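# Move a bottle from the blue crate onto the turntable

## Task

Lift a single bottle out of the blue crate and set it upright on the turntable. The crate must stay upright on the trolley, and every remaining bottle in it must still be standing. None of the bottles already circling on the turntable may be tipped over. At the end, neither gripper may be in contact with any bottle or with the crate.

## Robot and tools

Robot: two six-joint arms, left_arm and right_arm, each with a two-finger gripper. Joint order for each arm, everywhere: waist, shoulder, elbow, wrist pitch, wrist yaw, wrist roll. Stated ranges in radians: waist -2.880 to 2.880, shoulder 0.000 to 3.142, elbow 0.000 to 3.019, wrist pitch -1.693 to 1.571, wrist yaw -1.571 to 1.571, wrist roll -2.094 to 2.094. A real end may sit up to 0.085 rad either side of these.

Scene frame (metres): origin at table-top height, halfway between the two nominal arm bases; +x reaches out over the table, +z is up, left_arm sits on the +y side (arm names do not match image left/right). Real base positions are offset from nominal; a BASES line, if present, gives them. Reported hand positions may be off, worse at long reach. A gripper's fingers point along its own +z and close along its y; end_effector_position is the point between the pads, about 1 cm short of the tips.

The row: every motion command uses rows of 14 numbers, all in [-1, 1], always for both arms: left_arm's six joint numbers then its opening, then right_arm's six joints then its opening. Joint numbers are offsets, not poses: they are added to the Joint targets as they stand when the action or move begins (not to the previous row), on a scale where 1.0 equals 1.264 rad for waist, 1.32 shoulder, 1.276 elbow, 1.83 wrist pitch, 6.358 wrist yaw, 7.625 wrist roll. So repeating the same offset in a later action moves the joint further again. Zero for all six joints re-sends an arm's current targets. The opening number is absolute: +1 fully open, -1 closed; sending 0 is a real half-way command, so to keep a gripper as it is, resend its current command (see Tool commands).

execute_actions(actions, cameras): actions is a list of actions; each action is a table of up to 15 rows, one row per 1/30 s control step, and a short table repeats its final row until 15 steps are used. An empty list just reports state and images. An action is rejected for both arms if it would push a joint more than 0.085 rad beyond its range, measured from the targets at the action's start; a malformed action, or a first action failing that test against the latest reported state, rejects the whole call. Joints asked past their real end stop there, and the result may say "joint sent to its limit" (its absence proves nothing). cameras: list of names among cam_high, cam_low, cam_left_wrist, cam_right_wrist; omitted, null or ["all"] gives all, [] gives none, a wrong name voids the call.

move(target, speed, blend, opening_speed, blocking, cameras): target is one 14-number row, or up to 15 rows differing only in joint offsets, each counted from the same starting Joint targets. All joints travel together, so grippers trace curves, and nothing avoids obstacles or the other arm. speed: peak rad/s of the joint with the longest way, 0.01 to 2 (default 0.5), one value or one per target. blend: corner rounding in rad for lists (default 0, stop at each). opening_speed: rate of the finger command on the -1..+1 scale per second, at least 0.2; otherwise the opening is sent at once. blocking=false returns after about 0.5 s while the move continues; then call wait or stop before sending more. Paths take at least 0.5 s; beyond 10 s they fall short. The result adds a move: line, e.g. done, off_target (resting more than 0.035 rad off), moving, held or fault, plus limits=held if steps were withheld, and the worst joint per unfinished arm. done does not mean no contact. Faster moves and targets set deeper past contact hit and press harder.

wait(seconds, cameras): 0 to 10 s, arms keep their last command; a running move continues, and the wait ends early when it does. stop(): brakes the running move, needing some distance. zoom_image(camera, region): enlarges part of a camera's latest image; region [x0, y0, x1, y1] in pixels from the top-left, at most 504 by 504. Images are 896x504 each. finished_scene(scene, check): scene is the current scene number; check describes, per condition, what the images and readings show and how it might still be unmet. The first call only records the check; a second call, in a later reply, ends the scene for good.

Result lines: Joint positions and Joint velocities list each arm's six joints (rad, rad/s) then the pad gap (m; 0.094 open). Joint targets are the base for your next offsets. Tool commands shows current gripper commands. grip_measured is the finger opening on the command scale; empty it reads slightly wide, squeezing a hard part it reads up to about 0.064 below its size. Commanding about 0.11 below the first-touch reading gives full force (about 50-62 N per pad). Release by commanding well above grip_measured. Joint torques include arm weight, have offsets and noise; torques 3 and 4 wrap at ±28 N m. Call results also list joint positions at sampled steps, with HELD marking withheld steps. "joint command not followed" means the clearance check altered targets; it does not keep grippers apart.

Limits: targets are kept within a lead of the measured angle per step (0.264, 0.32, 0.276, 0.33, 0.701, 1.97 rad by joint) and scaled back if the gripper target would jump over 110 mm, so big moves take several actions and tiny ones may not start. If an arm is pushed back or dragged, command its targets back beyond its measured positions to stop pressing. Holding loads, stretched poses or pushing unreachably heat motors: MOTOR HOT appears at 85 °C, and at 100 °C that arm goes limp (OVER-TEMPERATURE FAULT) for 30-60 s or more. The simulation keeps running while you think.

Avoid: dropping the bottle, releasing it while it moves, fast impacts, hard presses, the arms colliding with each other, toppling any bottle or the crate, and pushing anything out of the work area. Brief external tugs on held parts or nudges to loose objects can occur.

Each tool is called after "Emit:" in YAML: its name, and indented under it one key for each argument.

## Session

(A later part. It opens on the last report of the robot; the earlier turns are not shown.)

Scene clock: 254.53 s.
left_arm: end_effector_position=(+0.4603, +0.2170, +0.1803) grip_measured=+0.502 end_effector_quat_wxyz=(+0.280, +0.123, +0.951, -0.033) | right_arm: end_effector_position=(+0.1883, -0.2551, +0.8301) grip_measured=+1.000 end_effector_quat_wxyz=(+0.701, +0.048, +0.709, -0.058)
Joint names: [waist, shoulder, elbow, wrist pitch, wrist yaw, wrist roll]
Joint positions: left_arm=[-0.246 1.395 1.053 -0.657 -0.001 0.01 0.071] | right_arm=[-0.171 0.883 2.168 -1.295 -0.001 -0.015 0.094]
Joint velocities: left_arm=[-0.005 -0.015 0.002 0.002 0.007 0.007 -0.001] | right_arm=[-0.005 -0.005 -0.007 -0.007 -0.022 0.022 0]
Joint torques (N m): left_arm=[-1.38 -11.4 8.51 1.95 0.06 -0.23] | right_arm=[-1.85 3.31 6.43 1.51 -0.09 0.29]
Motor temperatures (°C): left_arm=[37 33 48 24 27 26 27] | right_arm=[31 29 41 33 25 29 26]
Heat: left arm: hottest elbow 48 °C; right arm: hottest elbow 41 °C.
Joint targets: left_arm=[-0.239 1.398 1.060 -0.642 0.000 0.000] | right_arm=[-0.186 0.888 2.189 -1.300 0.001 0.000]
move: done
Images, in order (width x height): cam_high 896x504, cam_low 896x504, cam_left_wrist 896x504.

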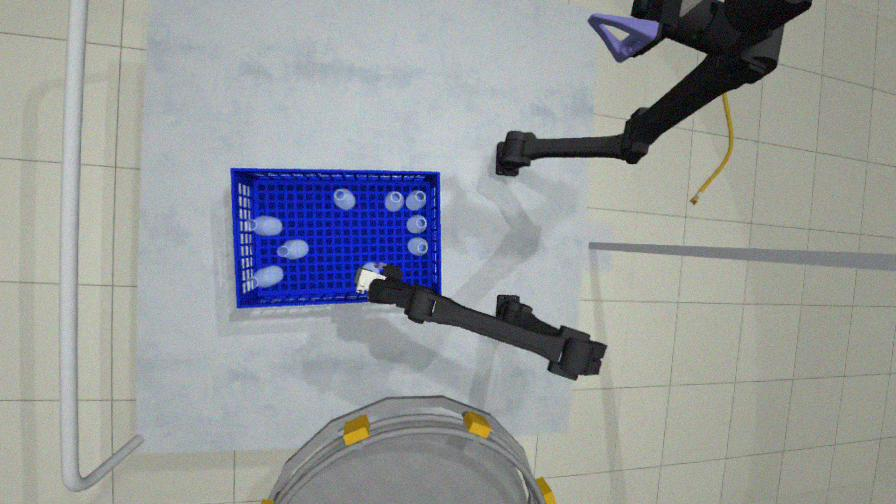

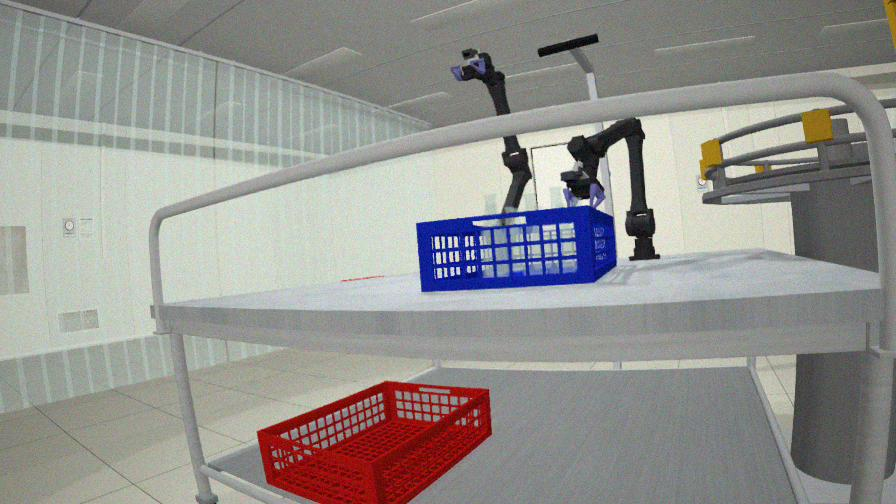

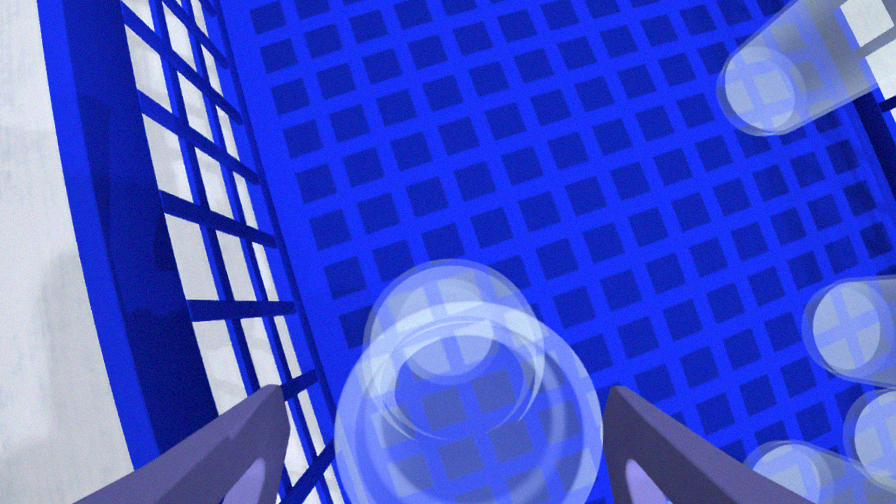

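Emit:
execute_actions:
  actions: []

Scene clock: 280.53 s.
left_arm: end_effector_position=(+0.4603, +0.2170, +0.1803) grip_measured=+0.502 end_effector_quat_wxyz=(+0.280, +0.123, +0.951, -0.033) | right_arm: end_effector_position=(+0.1883, -0.2551, +0.8301) grip_measured=+1.000 end_effector_quat_wxyz=(+0.701, +0.048, +0.709, -0.058)
Joint names: [waist, shoulder, elbow, wrist pitch, wrist yaw, wrist roll]
Joint positions: left_arm=[-0.246 1.395 1.053 -0.657 -0.001 0.01 0.071] | right_arm=[-0.171 0.883 2.168 -1.295 -0.001 -0.015 0.094]
Joint velocities: left_arm=[-0.015 0.005 -0.007 -0.017 0.007 0.037 0] | right_arm=[0.005 0.005 -0.032 -0.007 0.037 -0.095 0]
Joint torques (N m): left_arm=[-1.03 -10.64 8.57 1.85 0.05 -0.21] | right_arm=[-1.85 3.31 6.43 1.51 -0.1 0.29]
Motor temperatures (°C): left_arm=[37 33 50 24 27 26 26] | right_arm=[30 29 40 33 25 29 26]
Heat: left arm: hottest elbow 50 °C; right arm: hottest elbow 40 °C.
Joint targets: left_arm=[-0.239 1.398 1.060 -0.642 0.000 0.000] | right_arm=[-0.186 0.888 2.189 -1.300 0.001 0.000]
Tool commands: left_gripper/opening=+0.5 right_gripper/opening=+1.0

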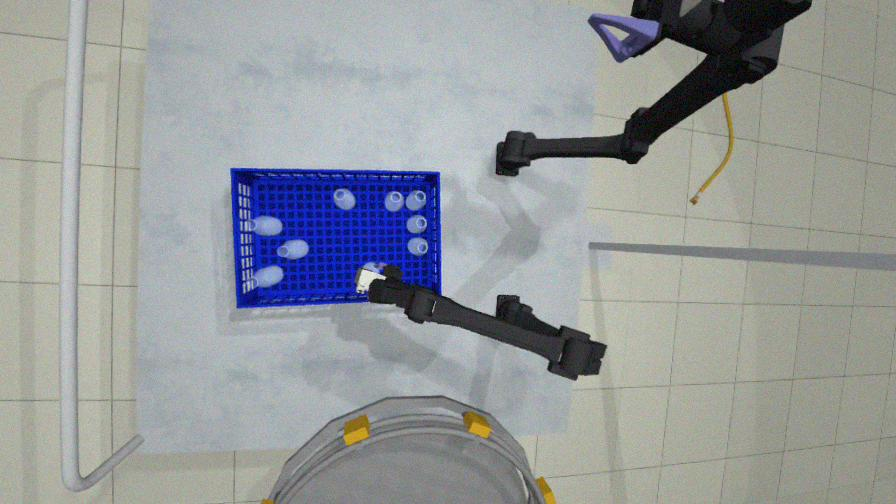

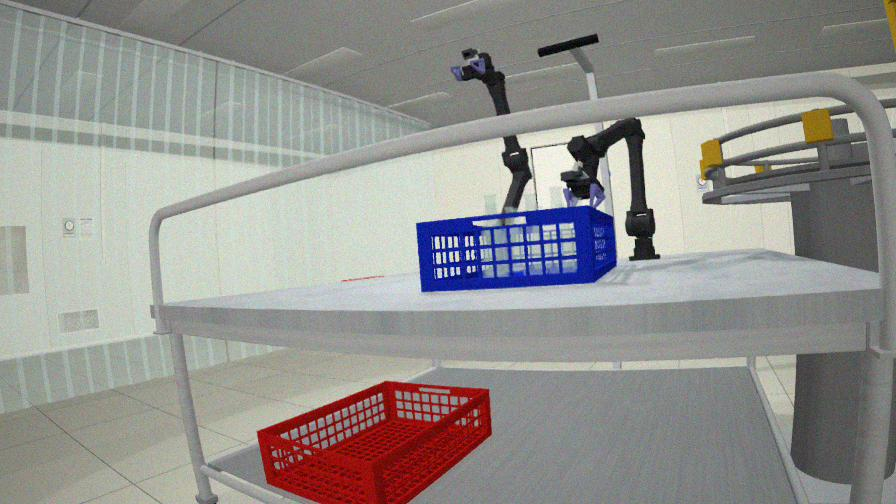

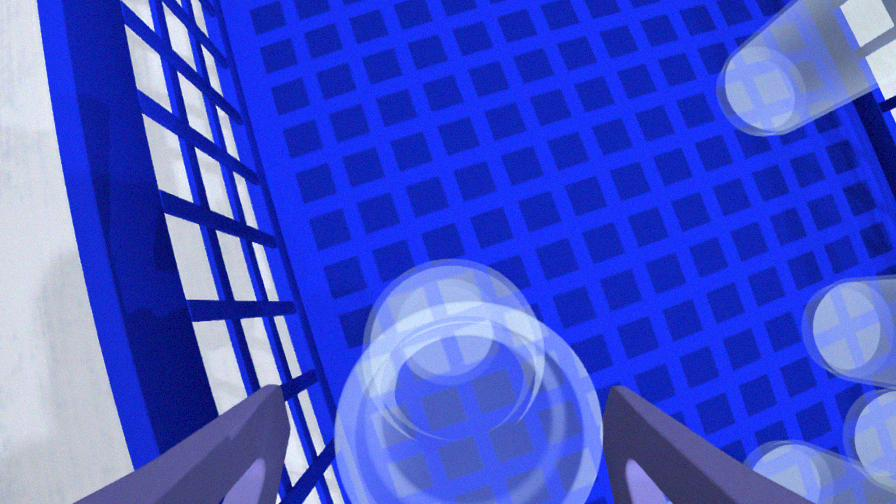

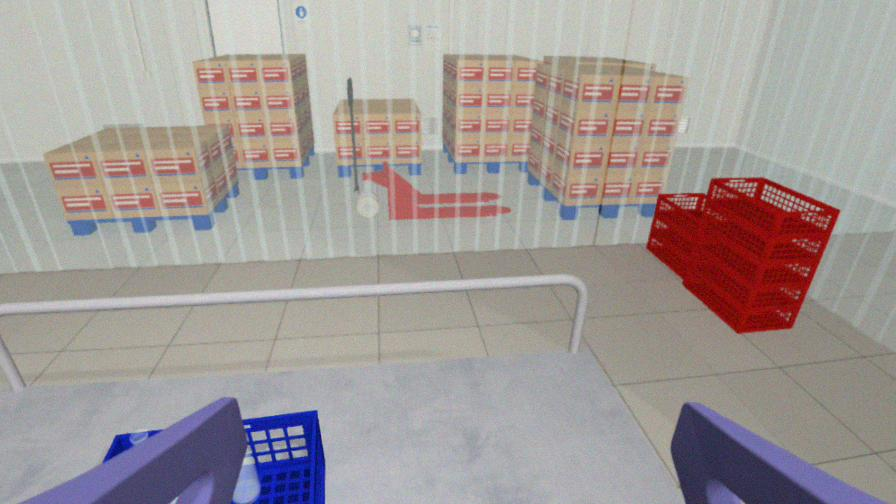

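Emit:
move:
  target: [0, 0, 0, 0, 0, 0, -0.12, 0, 0, 0, 0, 0, 0, 1.0]
  opening_speed: 0.6
  cameras: ["cam_left_wrist"]

Scene clock: 300.63 s.
left_arm: end_effector_position=(+0.4603, +0.2170, +0.1803) grip_measured=-0.118 end_effector_quat_wxyz=(+0.280, +0.123, +0.951, -0.033) | right_arm: end_effector_position=(+0.1883, -0.2551, +0.8301) grip_measured=+1.000 end_effector_quat_wxyz=(+0.701, +0.048, +0.709, -0.058)
Joint names: [waist, shoulder, elbow, wrist pitch, wrist yaw, wrist roll]
Joint positions: left_arm=[-0.246 1.395 1.053 -0.657 -0.001 0.01 0.041] | right_arm=[-0.171 0.883 2.168 -1.295 -0.001 -0.015 0.094]
Joint velocities: left_arm=[-0.015 -0.005 -0.017 -0.002 -0.007 0.007 -0.001] | right_arm=[0.005 -0.005 0.007 0.012 -0.037 0.007 0]
Joint torques (N m): left_arm=[-1.26 -11.05 8.58 1.87 0.05 -0.18] | right_arm=[-1.9 3.37 6.42 1.51 -0.1 0.3]
Motor temperatures (°C): left_arm=[36 33 50 24 27 25 26] | right_arm=[30 29 39 32 24 28 25]
Heat: left arm: hottest elbow 50 °C; right arm: hottest elbow 39 °C.
Joint targets: left_arm=[-0.239 1.398 1.060 -0.642 0.000 0.000] | right_arm=[-0.186 0.888 2.189 -1.300 0.001 0.000]
move: done
Images, in order (width x height): cam_left_wrist 896x504.

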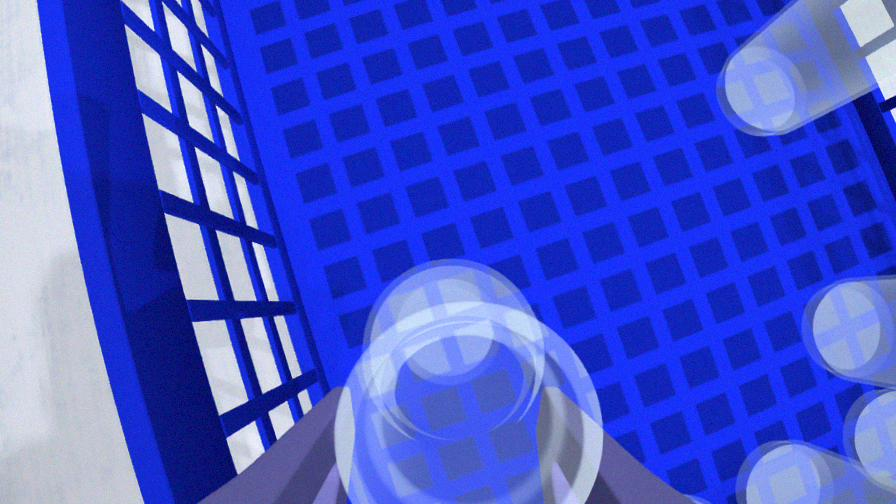

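Emit:
move:
  target: [0, 0, 0, 0, 0, 0, -0.34, 0, 0, 0, 0, 0, 0, 1.0]
  opening_speed: 0.25
  cameras: ["cam_left_wrist"]

Scene clock: 304.17 s.
left_arm: end_effector_position=(+0.4603, +0.2170, +0.1803) grip_measured=-0.331 end_effector_quat_wxyz=(+0.280, +0.123, +0.951, -0.033) | right_arm: end_effector_position=(+0.1883, -0.2551, +0.8301) grip_measured=+1.000 end_effector_quat_wxyz=(+0.701, +0.048, +0.709, -0.058)
Joint names: [waist, shoulder, elbow, wrist pitch, wrist yaw, wrist roll]
Joint positions: left_arm=[-0.246 1.395 1.053 -0.657 -0.001 0.01 0.031] | right_arm=[-0.171 0.883 2.168 -1.295 -0.001 -0.015 0.094]
Joint velocities: left_arm=[0.005 -0.005 -0.012 0.002 0.007 0.022 -0.001] | right_arm=[-0.024 -0.015 -0.002 -0.012 0.051 -0.051 0]
Joint torques (N m): left_arm=[-1.2 -10.75 8.61 2.03 0.09 -0.21] | right_arm=[-1.85 3.31 6.42 1.51 -0.09 0.3]
Motor temperatures (°C): left_arm=[36 33 50 24 27 25 26] | right_arm=[30 29 39 32 24 28 25]
Heat: left arm: hottest elbow 50 °C; right arm: hottest elbow 39 °C.
Joint targets: left_arm=[-0.239 1.398 1.060 -0.642 0.000 0.000] | right_arm=[-0.186 0.888 2.189 -1.300 0.001 0.000]
move: done
Images, in order (width x height): cam_left_wrist 896x504.

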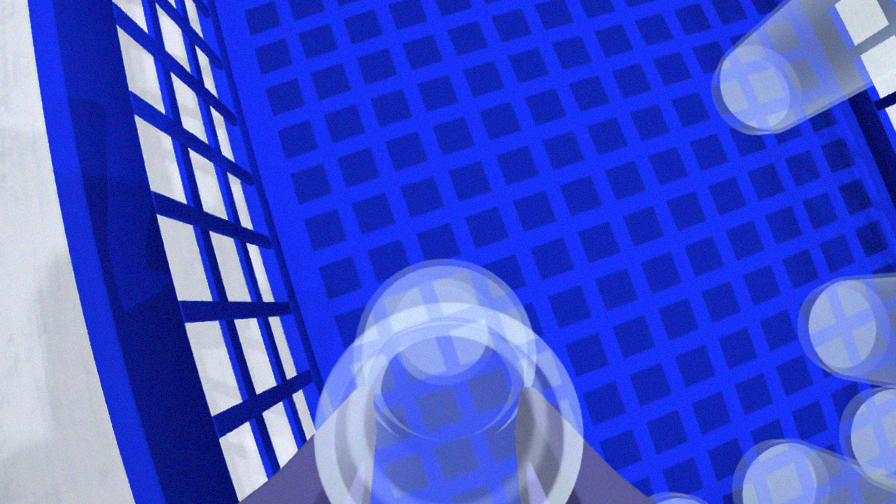

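Emit:
move:
  target: [0, 0, 0, 0, 0, 0, -0.5, 0, 0, 0, 0, 0, 0, 1.0]
  opening_speed: 0.25
  cameras: ["cam_left_wrist"]

Scene clock: 309.40 s.
left_arm: end_effector_position=(+0.4603, +0.2170, +0.1803) grip_measured=-0.369 end_effector_quat_wxyz=(+0.280, +0.123, +0.951, -0.033) | right_arm: end_effector_position=(+0.1883, -0.2551, +0.8301) grip_measured=+1.000 end_effector_quat_wxyz=(+0.701, +0.048, +0.709, -0.058)
Joint names: [waist, shoulder, elbow, wrist pitch, wrist yaw, wrist roll]
Joint positions: left_arm=[-0.246 1.395 1.053 -0.657 -0.001 0.01 0.03] | right_arm=[-0.171 0.883 2.168 -1.295 -0.001 -0.015 0.094]
Joint velocities: left_arm=[-0.015 -0.015 -0.027 0.007 -0.051 0.007 0] | right_arm=[0.005 -0.005 0.017 -0.012 0.007 0.022 0]
Joint torques (N m): left_arm=[-1.26 -11.52 8.59 1.91 0.07 -0.22] | right_arm=[-1.85 3.31 6.41 1.51 -0.1 0.29]
Motor temperatures (°C): left_arm=[36 33 50 24 27 25 26] | right_arm=[30 29 39 32 24 28 25]
Heat: left arm: hottest elbow 50 °C; right arm: hottest elbow 39 °C.
Joint targets: left_arm=[-0.239 1.398 1.060 -0.642 0.000 0.000] | right_arm=[-0.186 0.888 2.189 -1.300 0.001 0.000]
move: done
Images, in order (width x height): cam_left_wrist 896x504.

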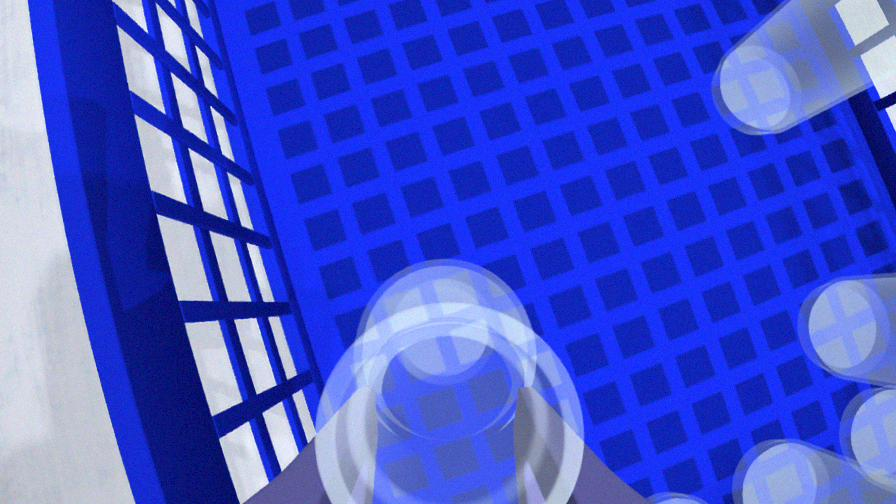

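Emit:
move:
  target: [0, -0.0371, 0.1246, -0.1133, 0, 0, -0.5, 0, 0, 0, 0, 0, 0, 1.0]
  speed: 0.3
  cameras: ["cam_high", "cam_left_wrist"]

Scene clock: 342.40 s.
left_arm: end_effector_position=(+0.4492, +0.2199, +0.2148) grip_measured=-0.369 end_effector_quat_wxyz=(+0.245, +0.125, +0.961, -0.029) | right_arm: end_effector_position=(+0.1883, -0.2551, +0.8301) grip_measured=+1.000 end_effector_quat_wxyz=(+0.701, +0.048, +0.709, -0.058)
Joint names: [waist, shoulder, elbow, wrist pitch, wrist yaw, wrist roll]
Joint positions: left_arm=[-0.246 1.373 1.15 -0.85 -0.001 0.01 0.03] | right_arm=[-0.171 0.883 2.168 -1.295 -0.001 -0.015 0.094]
Joint velocities: left_arm=[0.005 -0.005 -0.002 -0.002 -0.022 -0.022 0] | right_arm=[0.005 -0.015 -0.007 0.017 0.007 -0.066 0]
Joint torques (N m): left_arm=[-1.14 -13.33 12.89 1.37 0.02 -0.19] | right_arm=[-1.9 3.31 6.42 1.51 -0.1 0.29]
Motor temperatures (°C): left_arm=[36 33 50 24 27 25 28] | right_arm=[30 29 38 32 24 28 25]
Heat: left arm: hottest elbow 50 °C; right arm: hottest elbow 38 °C.
Joint targets: left_arm=[-0.239 1.349 1.218 -0.850 0.000 0.000] | right_arm=[-0.186 0.888 2.189 -1.300 0.001 0.000]
move: off_target (left_arm); left_arm: the elbow is farthest, 0.069 rad from its target
Images, in order (width x height): cam_high 896x504, cam_left_wrist 896x504.

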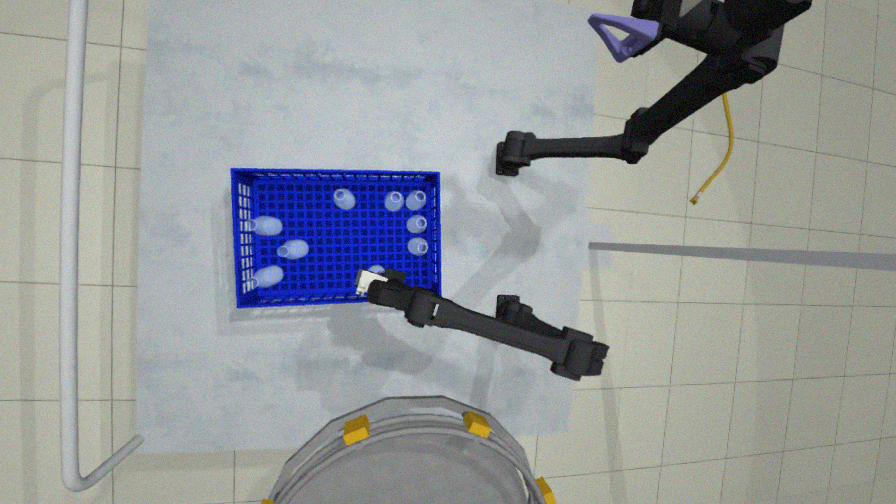

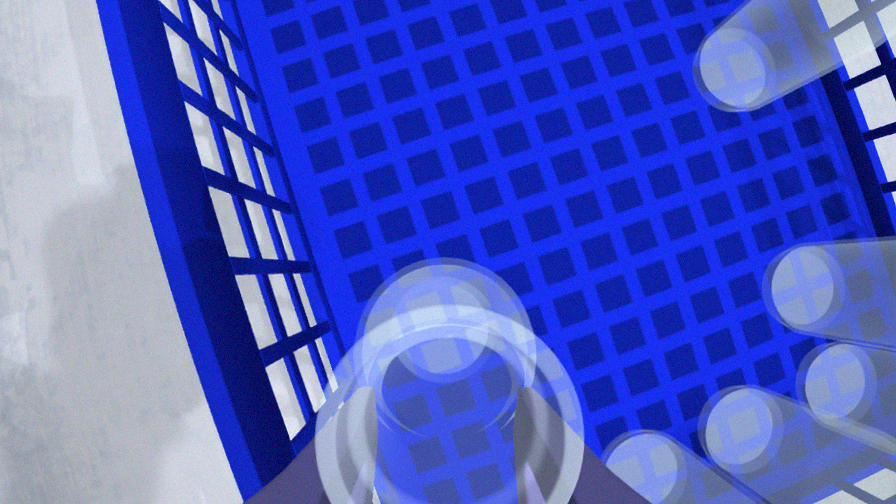

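Emit:
move:
  target:
    - [0, -0.0182, 0.1677, -0.1005, 0, 0, -0.5, 0, 0, 0, 0, 0, 0, 1.0]
    - [0, 0.0083, 0.3558, -0.2158, 0, 0, -0.5, 0, 0, 0, 0, 0, 0, 1.0]
    - [0.1, 0.0636, 0.558, -0.3221, 0, 0, -0.5, 0, 0, 0, 0, 0, 0, 1.0]
    - [0.3, 0.1373, 0.7853, -0.4284, 0, 0, -0.5, 0, 0, 0, 0, 0, 0, 1.0]
  speed: 0.5
  blend: 0.05

Scene clock: 364.63 s.
left_arm: end_effector_position=(+0.4736, +0.4170, +0.5232) grip_measured=-0.369 end_effector_quat_wxyz=(+0.272, -0.063, +0.960, +0.021) | right_arm: end_effector_position=(+0.1883, -0.2551, +0.8301) grip_measured=+1.000 end_effector_quat_wxyz=(+0.701, +0.048, +0.709, -0.058)
Joint names: [waist, shoulder, elbow, wrist pitch, wrist yaw, wrist roll]
Joint positions: left_arm=[0.144 1.538 2.156 -1.635 -0.001 0.01 0.03] | right_arm=[-0.171 0.883 2.168 -1.295 -0.001 -0.015 0.094]
Joint velocities: left_arm=[-0.015 -0.015 0.017 0.002 0.037 -0.11 -0.001] | right_arm=[0.005 -0.005 -0.017 0.012 0.051 0.022 0]
Joint torques (N m): left_arm=[-2.26 -12.86 11.77 1.31 0.01 -0.2] | right_arm=[-1.85 3.37 6.41 1.5 -0.1 0.29]
Motor temperatures (°C): left_arm=[36 33 55 24 26 25 28] | right_arm=[30 29 38 32 24 28 25]
Heat: left arm: hottest elbow 55 °C; right arm: hottest elbow 38 °C.
Joint targets: left_arm=[0.140 1.531 2.221 -1.634 0.000 0.000] | right_arm=[-0.186 0.888 2.189 -1.300 0.001 0.000]
move: off_target (left_arm); left_arm: the elbow is farthest, 0.064 rad from its target

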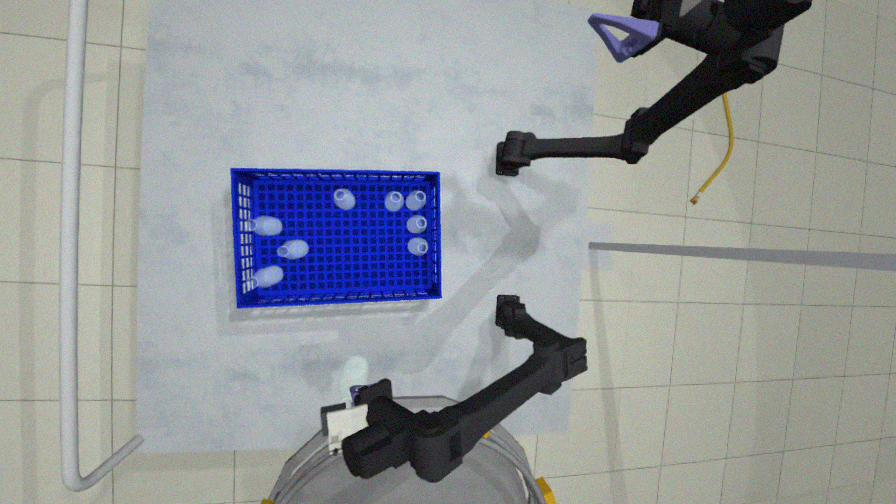

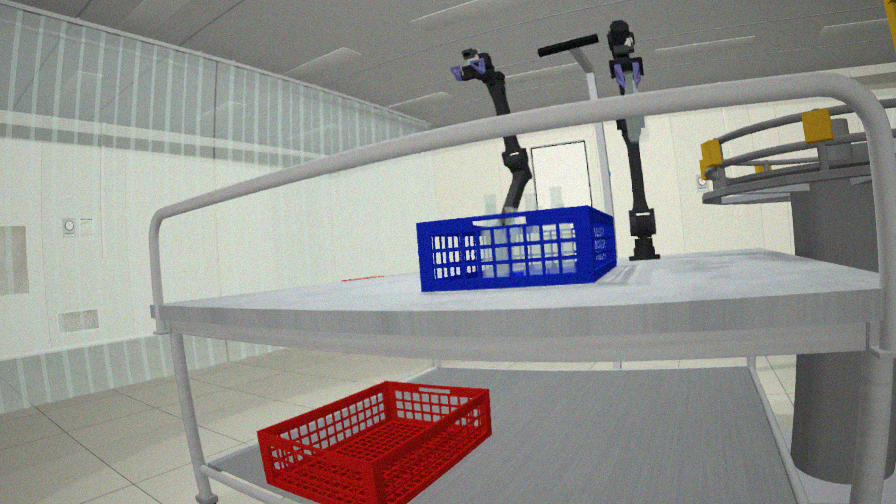

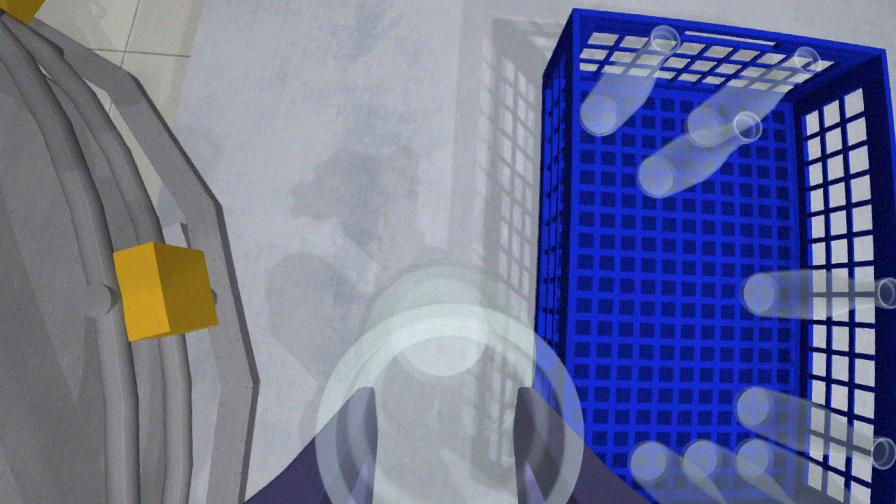

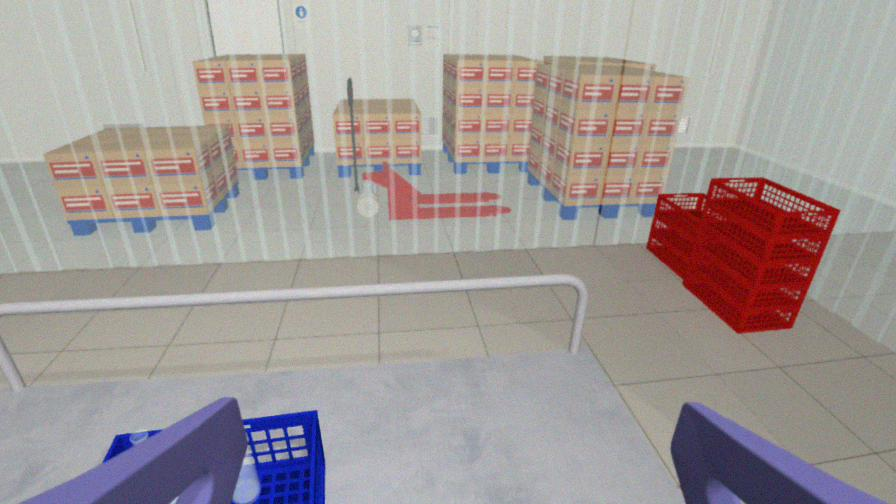

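Emit:
zoom_image:
  camera: "cam_low"
  region: [560, 0, 896, 270]

Emit:
zoom_image:
  camera: "cam_low"
  region: [400, 30, 680, 300]

Scaled by 1.500 from the camera's 896x504 image, which has a finer 1280x720 frame.

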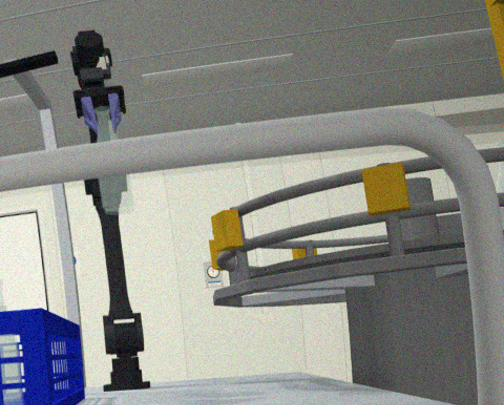

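Scaled by 1.800 from the camera's 896x504 image, which has a finer 1280x720 frame.

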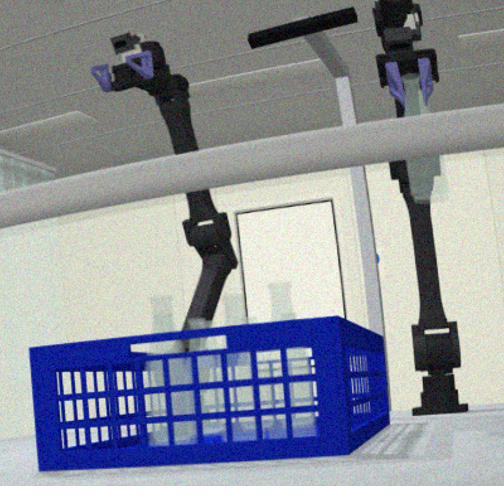

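Emit:
move:
  target:
    - [0, -0.0652, 0.0204, 0.0404, 0, 0, -0.5, 0, 0, 0, 0, 0, 0, 1.0]
    - [0.13, -0.0652, 0.0204, 0.0404, 0, 0, -0.5, 0, 0, 0, 0, 0, 0, 1.0]
  speed: 0.4
  blend: 0.03
  cameras: ["cam_high", "cam_low", "cam_left_wrist"]

Emit:
zoom_image:
  camera: "cam_low"
  region: [560, 0, 896, 270]

Scene clock: 403.50 s.
left_arm: end_effector_position=(+0.4289, +0.4914, +0.5882) grip_measured=-0.370 end_effector_quat_wxyz=(+0.351, -0.138, +0.925, +0.056) | right_arm: end_effector_position=(+0.1883, -0.2551, +0.8301) grip_measured=+1.000 end_effector_quat_wxyz=(+0.701, +0.048, +0.709, -0.058)
Joint names: [waist, shoulder, elbow, wrist pitch, wrist yaw, wrist roll]
Joint positions: left_arm=[0.308 1.455 2.195 -1.585 -0.002 0.01 0.03] | right_arm=[-0.171 0.883 2.168 -1.295 -0.001 -0.015 0.094]
Joint velocities: left_arm=[-0.005 -0.005 -0.007 0.017 -0.022 -0.007 0] | right_arm=[-0.005 0.005 -0.022 -0.017 -0.051 -0.081 0]
Joint torques (N m): left_arm=[-2.37 -11.34 10.39 2.56 0.04 -0.16] | right_arm=[-1.79 3.31 6.43 1.51 -0.1 0.29]
Motor temperatures (°C): left_arm=[36 34 52 24 26 25 29] | right_arm=[29 28 38 31 24 27 24]
Heat: left arm: hottest elbow 52 °C; right arm: hottest elbow 38 °C.
Joint targets: left_arm=[0.304 1.445 2.247 -1.560 0.000 0.000] | right_arm=[-0.186 0.888 2.189 -1.300 0.001 0.000]
move: off_target (left_arm); left_arm: the elbow is farthest, 0.052 rad from its target
Images, in order (width x height): cam_high 896x504, cam_low 896x504, cam_left_wrist 896x504.

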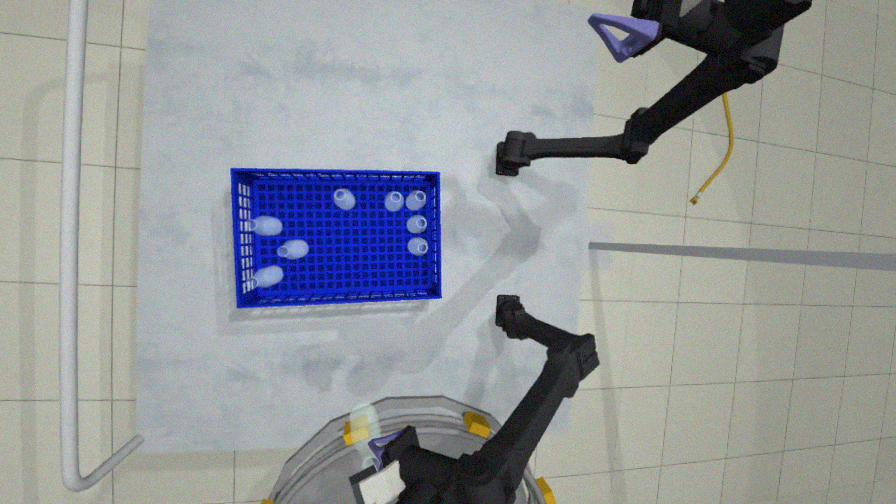

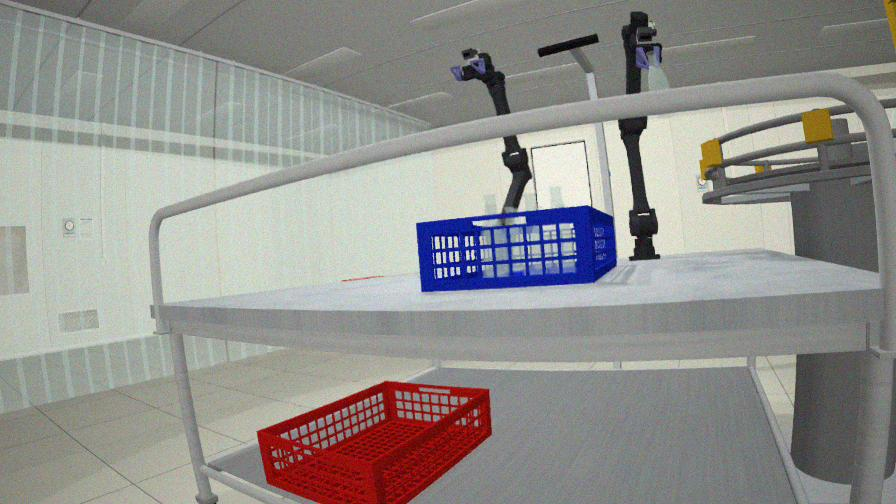

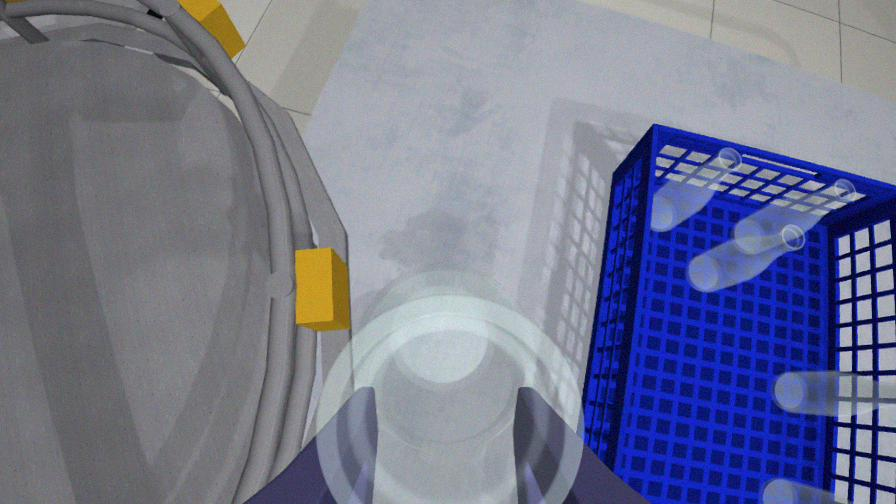

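Scaled by 1.500 from the camera's 896x504 image, which has a finer 1280x720 frame.

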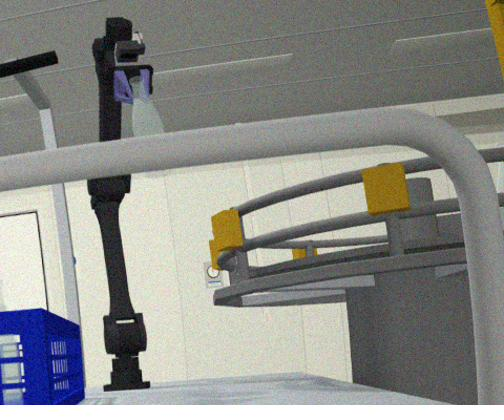

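Emit:
move:
  target: [0.4715, 0, 0, 0, 0, 0, -0.5, 0, 0, 0, 0, 0, 0, 1.0]
  speed: 0.5
  cameras: ["cam_high", "cam_low", "cam_left_wrist"]

Emit:
zoom_image:
  camera: "cam_left_wrist"
  region: [0, 0, 504, 504]

Scene clock: 411.53 s.
left_arm: end_effector_position=(+0.2657, +0.7287, +0.5882) grip_measured=-0.370 end_effector_quat_wxyz=(+0.319, -0.403, +0.843, +0.157) | right_arm: end_effector_position=(+0.1883, -0.2551, +0.8301) grip_measured=+1.000 end_effector_quat_wxyz=(+0.701, +0.048, +0.709, -0.058)
Joint names: [waist, shoulder, elbow, wrist pitch, wrist yaw, wrist roll]
Joint positions: left_arm=[0.904 1.455 2.195 -1.585 -0.001 0.009 0.03] | right_arm=[-0.171 0.883 2.168 -1.295 -0.001 -0.015 0.094]
Joint velocities: left_arm=[-0.005 -0.015 0.002 -0.017 -0.007 0.007 0.001] | right_arm=[0.005 -0.005 -0.007 -0.012 0.022 -0.022 0]
Joint torques (N m): left_arm=[-2.08 -11.4 10.48 2.65 0.01 -0.21] | right_arm=[-1.85 3.31 6.42 1.5 -0.1 0.29]
Motor temperatures (°C): left_arm=[36 33 52 24 26 25 29] | right_arm=[29 28 38 31 24 27 24]
Heat: left arm: hottest elbow 52 °C; right arm: hottest elbow 38 °C.
Joint targets: left_arm=[0.900 1.445 2.247 -1.560 0.000 0.000] | right_arm=[-0.186 0.888 2.189 -1.300 0.001 0.000]
move: off_target (left_arm); left_arm: the elbow is farthest, 0.052 rad from its target
Images, in order (width x height): cam_high 896x504, cam_low 896x504, cam_left_wrist 896x504.

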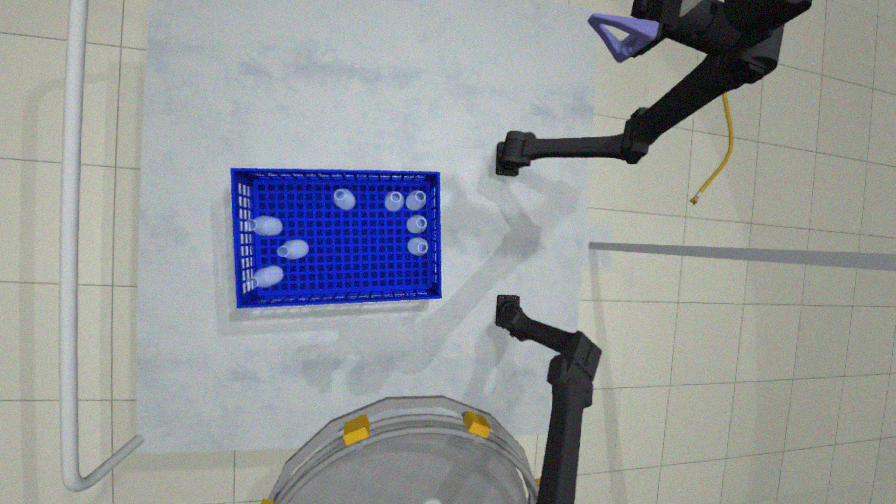

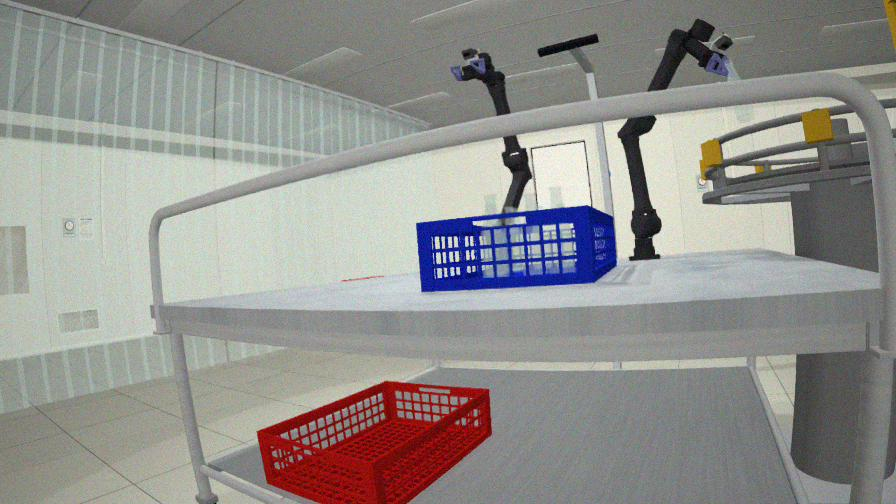

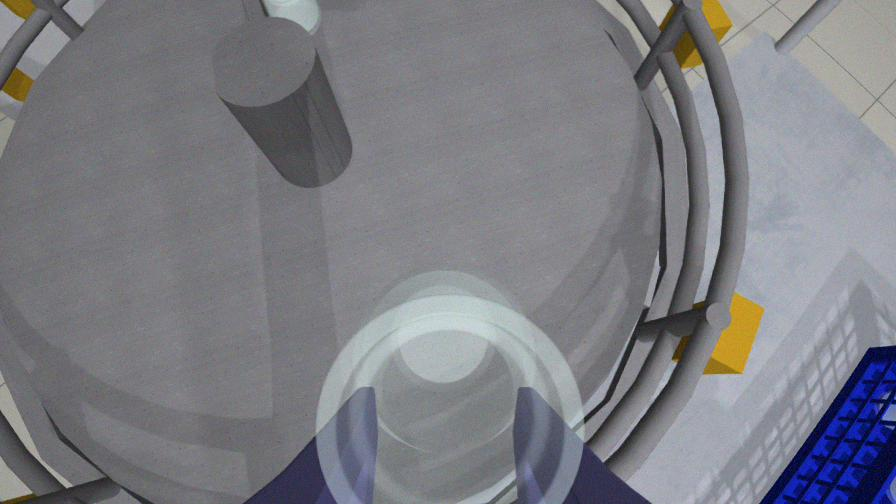

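Scaled by 1.000.

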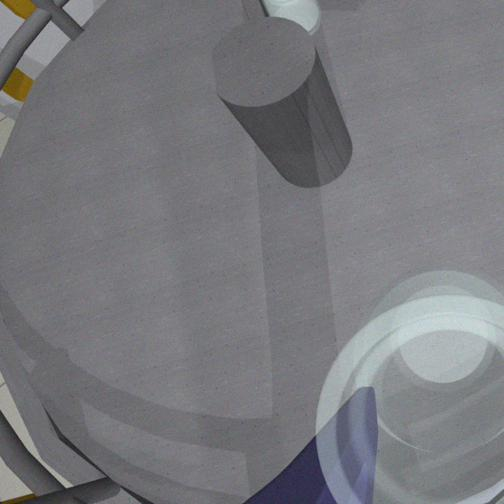

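Emit:
move:
  target:
    - [0, 0.1383, -0.0627, 0.0393, 0, 0, -0.5, 0, 0, 0, 0, 0, 0, 1.0]
    - [0, 0.0815, -0.268, 0.1432, 0, 0, -0.5, 0, 0, 0, 0, 0, 0, 1.0]
  speed: 0.4
  blend: 0.03
  cameras: ["cam_high", "cam_low", "cam_left_wrist"]

Emit:
zoom_image:
  camera: "cam_low"
  region: [640, 20, 896, 220]

Scene clock: 440.63 s.
left_arm: end_effector_position=(+0.3264, +0.8053, +0.4134) grip_measured=-0.370 end_effector_quat_wxyz=(+0.246, -0.415, +0.868, +0.121) | right_arm: end_effector_position=(+0.1883, -0.2551, +0.8301) grip_measured=+1.000 end_effector_quat_wxyz=(+0.701, +0.048, +0.709, -0.058)
Joint names: [waist, shoulder, elbow, wrist pitch, wrist yaw, wrist roll]
Joint positions: left_arm=[0.904 1.584 1.887 -1.32 -0.001 0.009 0.03] | right_arm=[-0.171 0.883 2.168 -1.295 -0.001 -0.015 0.094]
Joint velocities: left_arm=[-0.034 0.005 -0.017 -0.012 -0.037 -0.051 0] | right_arm=[-0.005 -0.015 -0.022 -0.017 -0.081 -0.022 0]
Joint torques (N m): left_arm=[-2.43 -16.62 9.52 2.24 0.03 -0.19] | right_arm=[-1.85 3.37 6.41 1.5 -0.1 0.29]
Motor temperatures (°C): left_arm=[36 33 51 24 26 25 29] | right_arm=[29 28 37 31 24 27 24]
Heat: left arm: hottest elbow 51 °C; right arm: hottest elbow 37 °C.
Joint targets: left_arm=[0.900 1.552 1.905 -1.298 0.000 0.000] | right_arm=[-0.186 0.888 2.189 -1.300 0.001 0.000]
move: done
Images, in order (width x height): cam_high 896x504, cam_low 896x504, cam_left_wrist 896x504.

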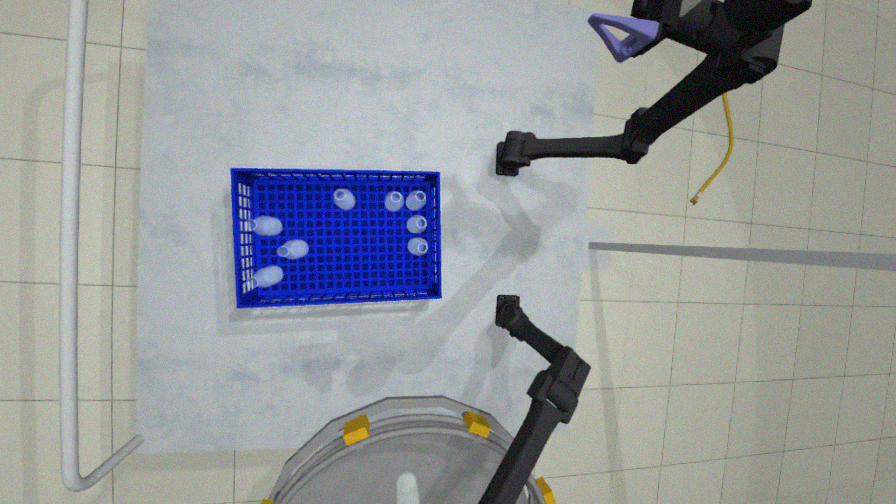

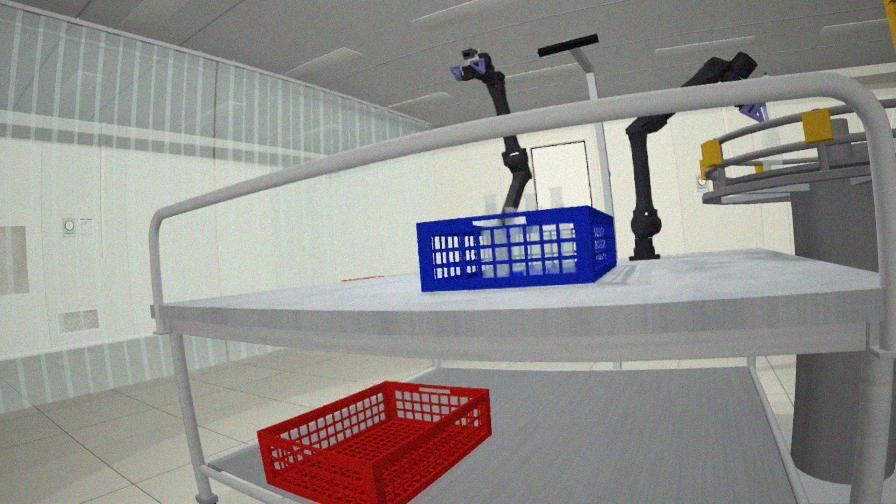

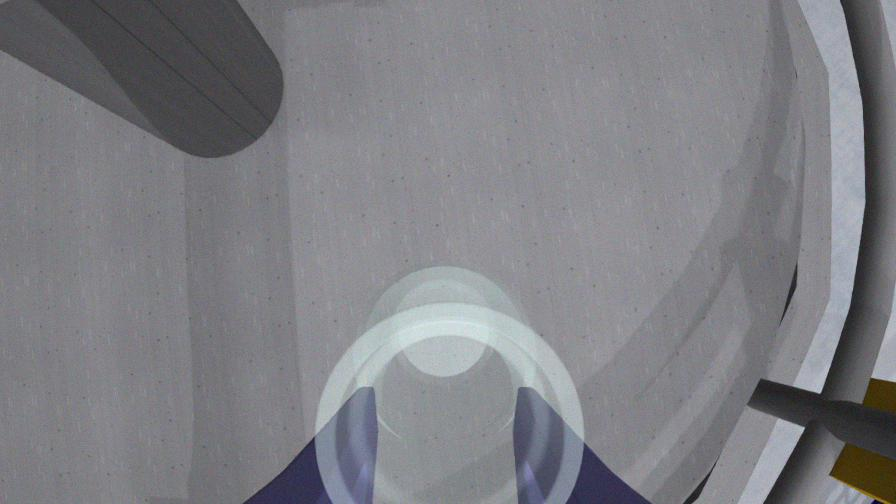

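Scaled by 1.969 from the camera's 896x504 image, which has a finer 1280x720 frame.

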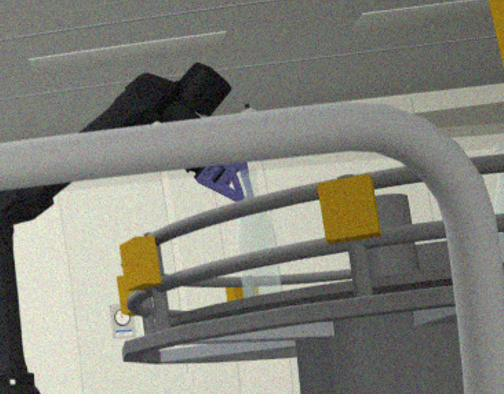

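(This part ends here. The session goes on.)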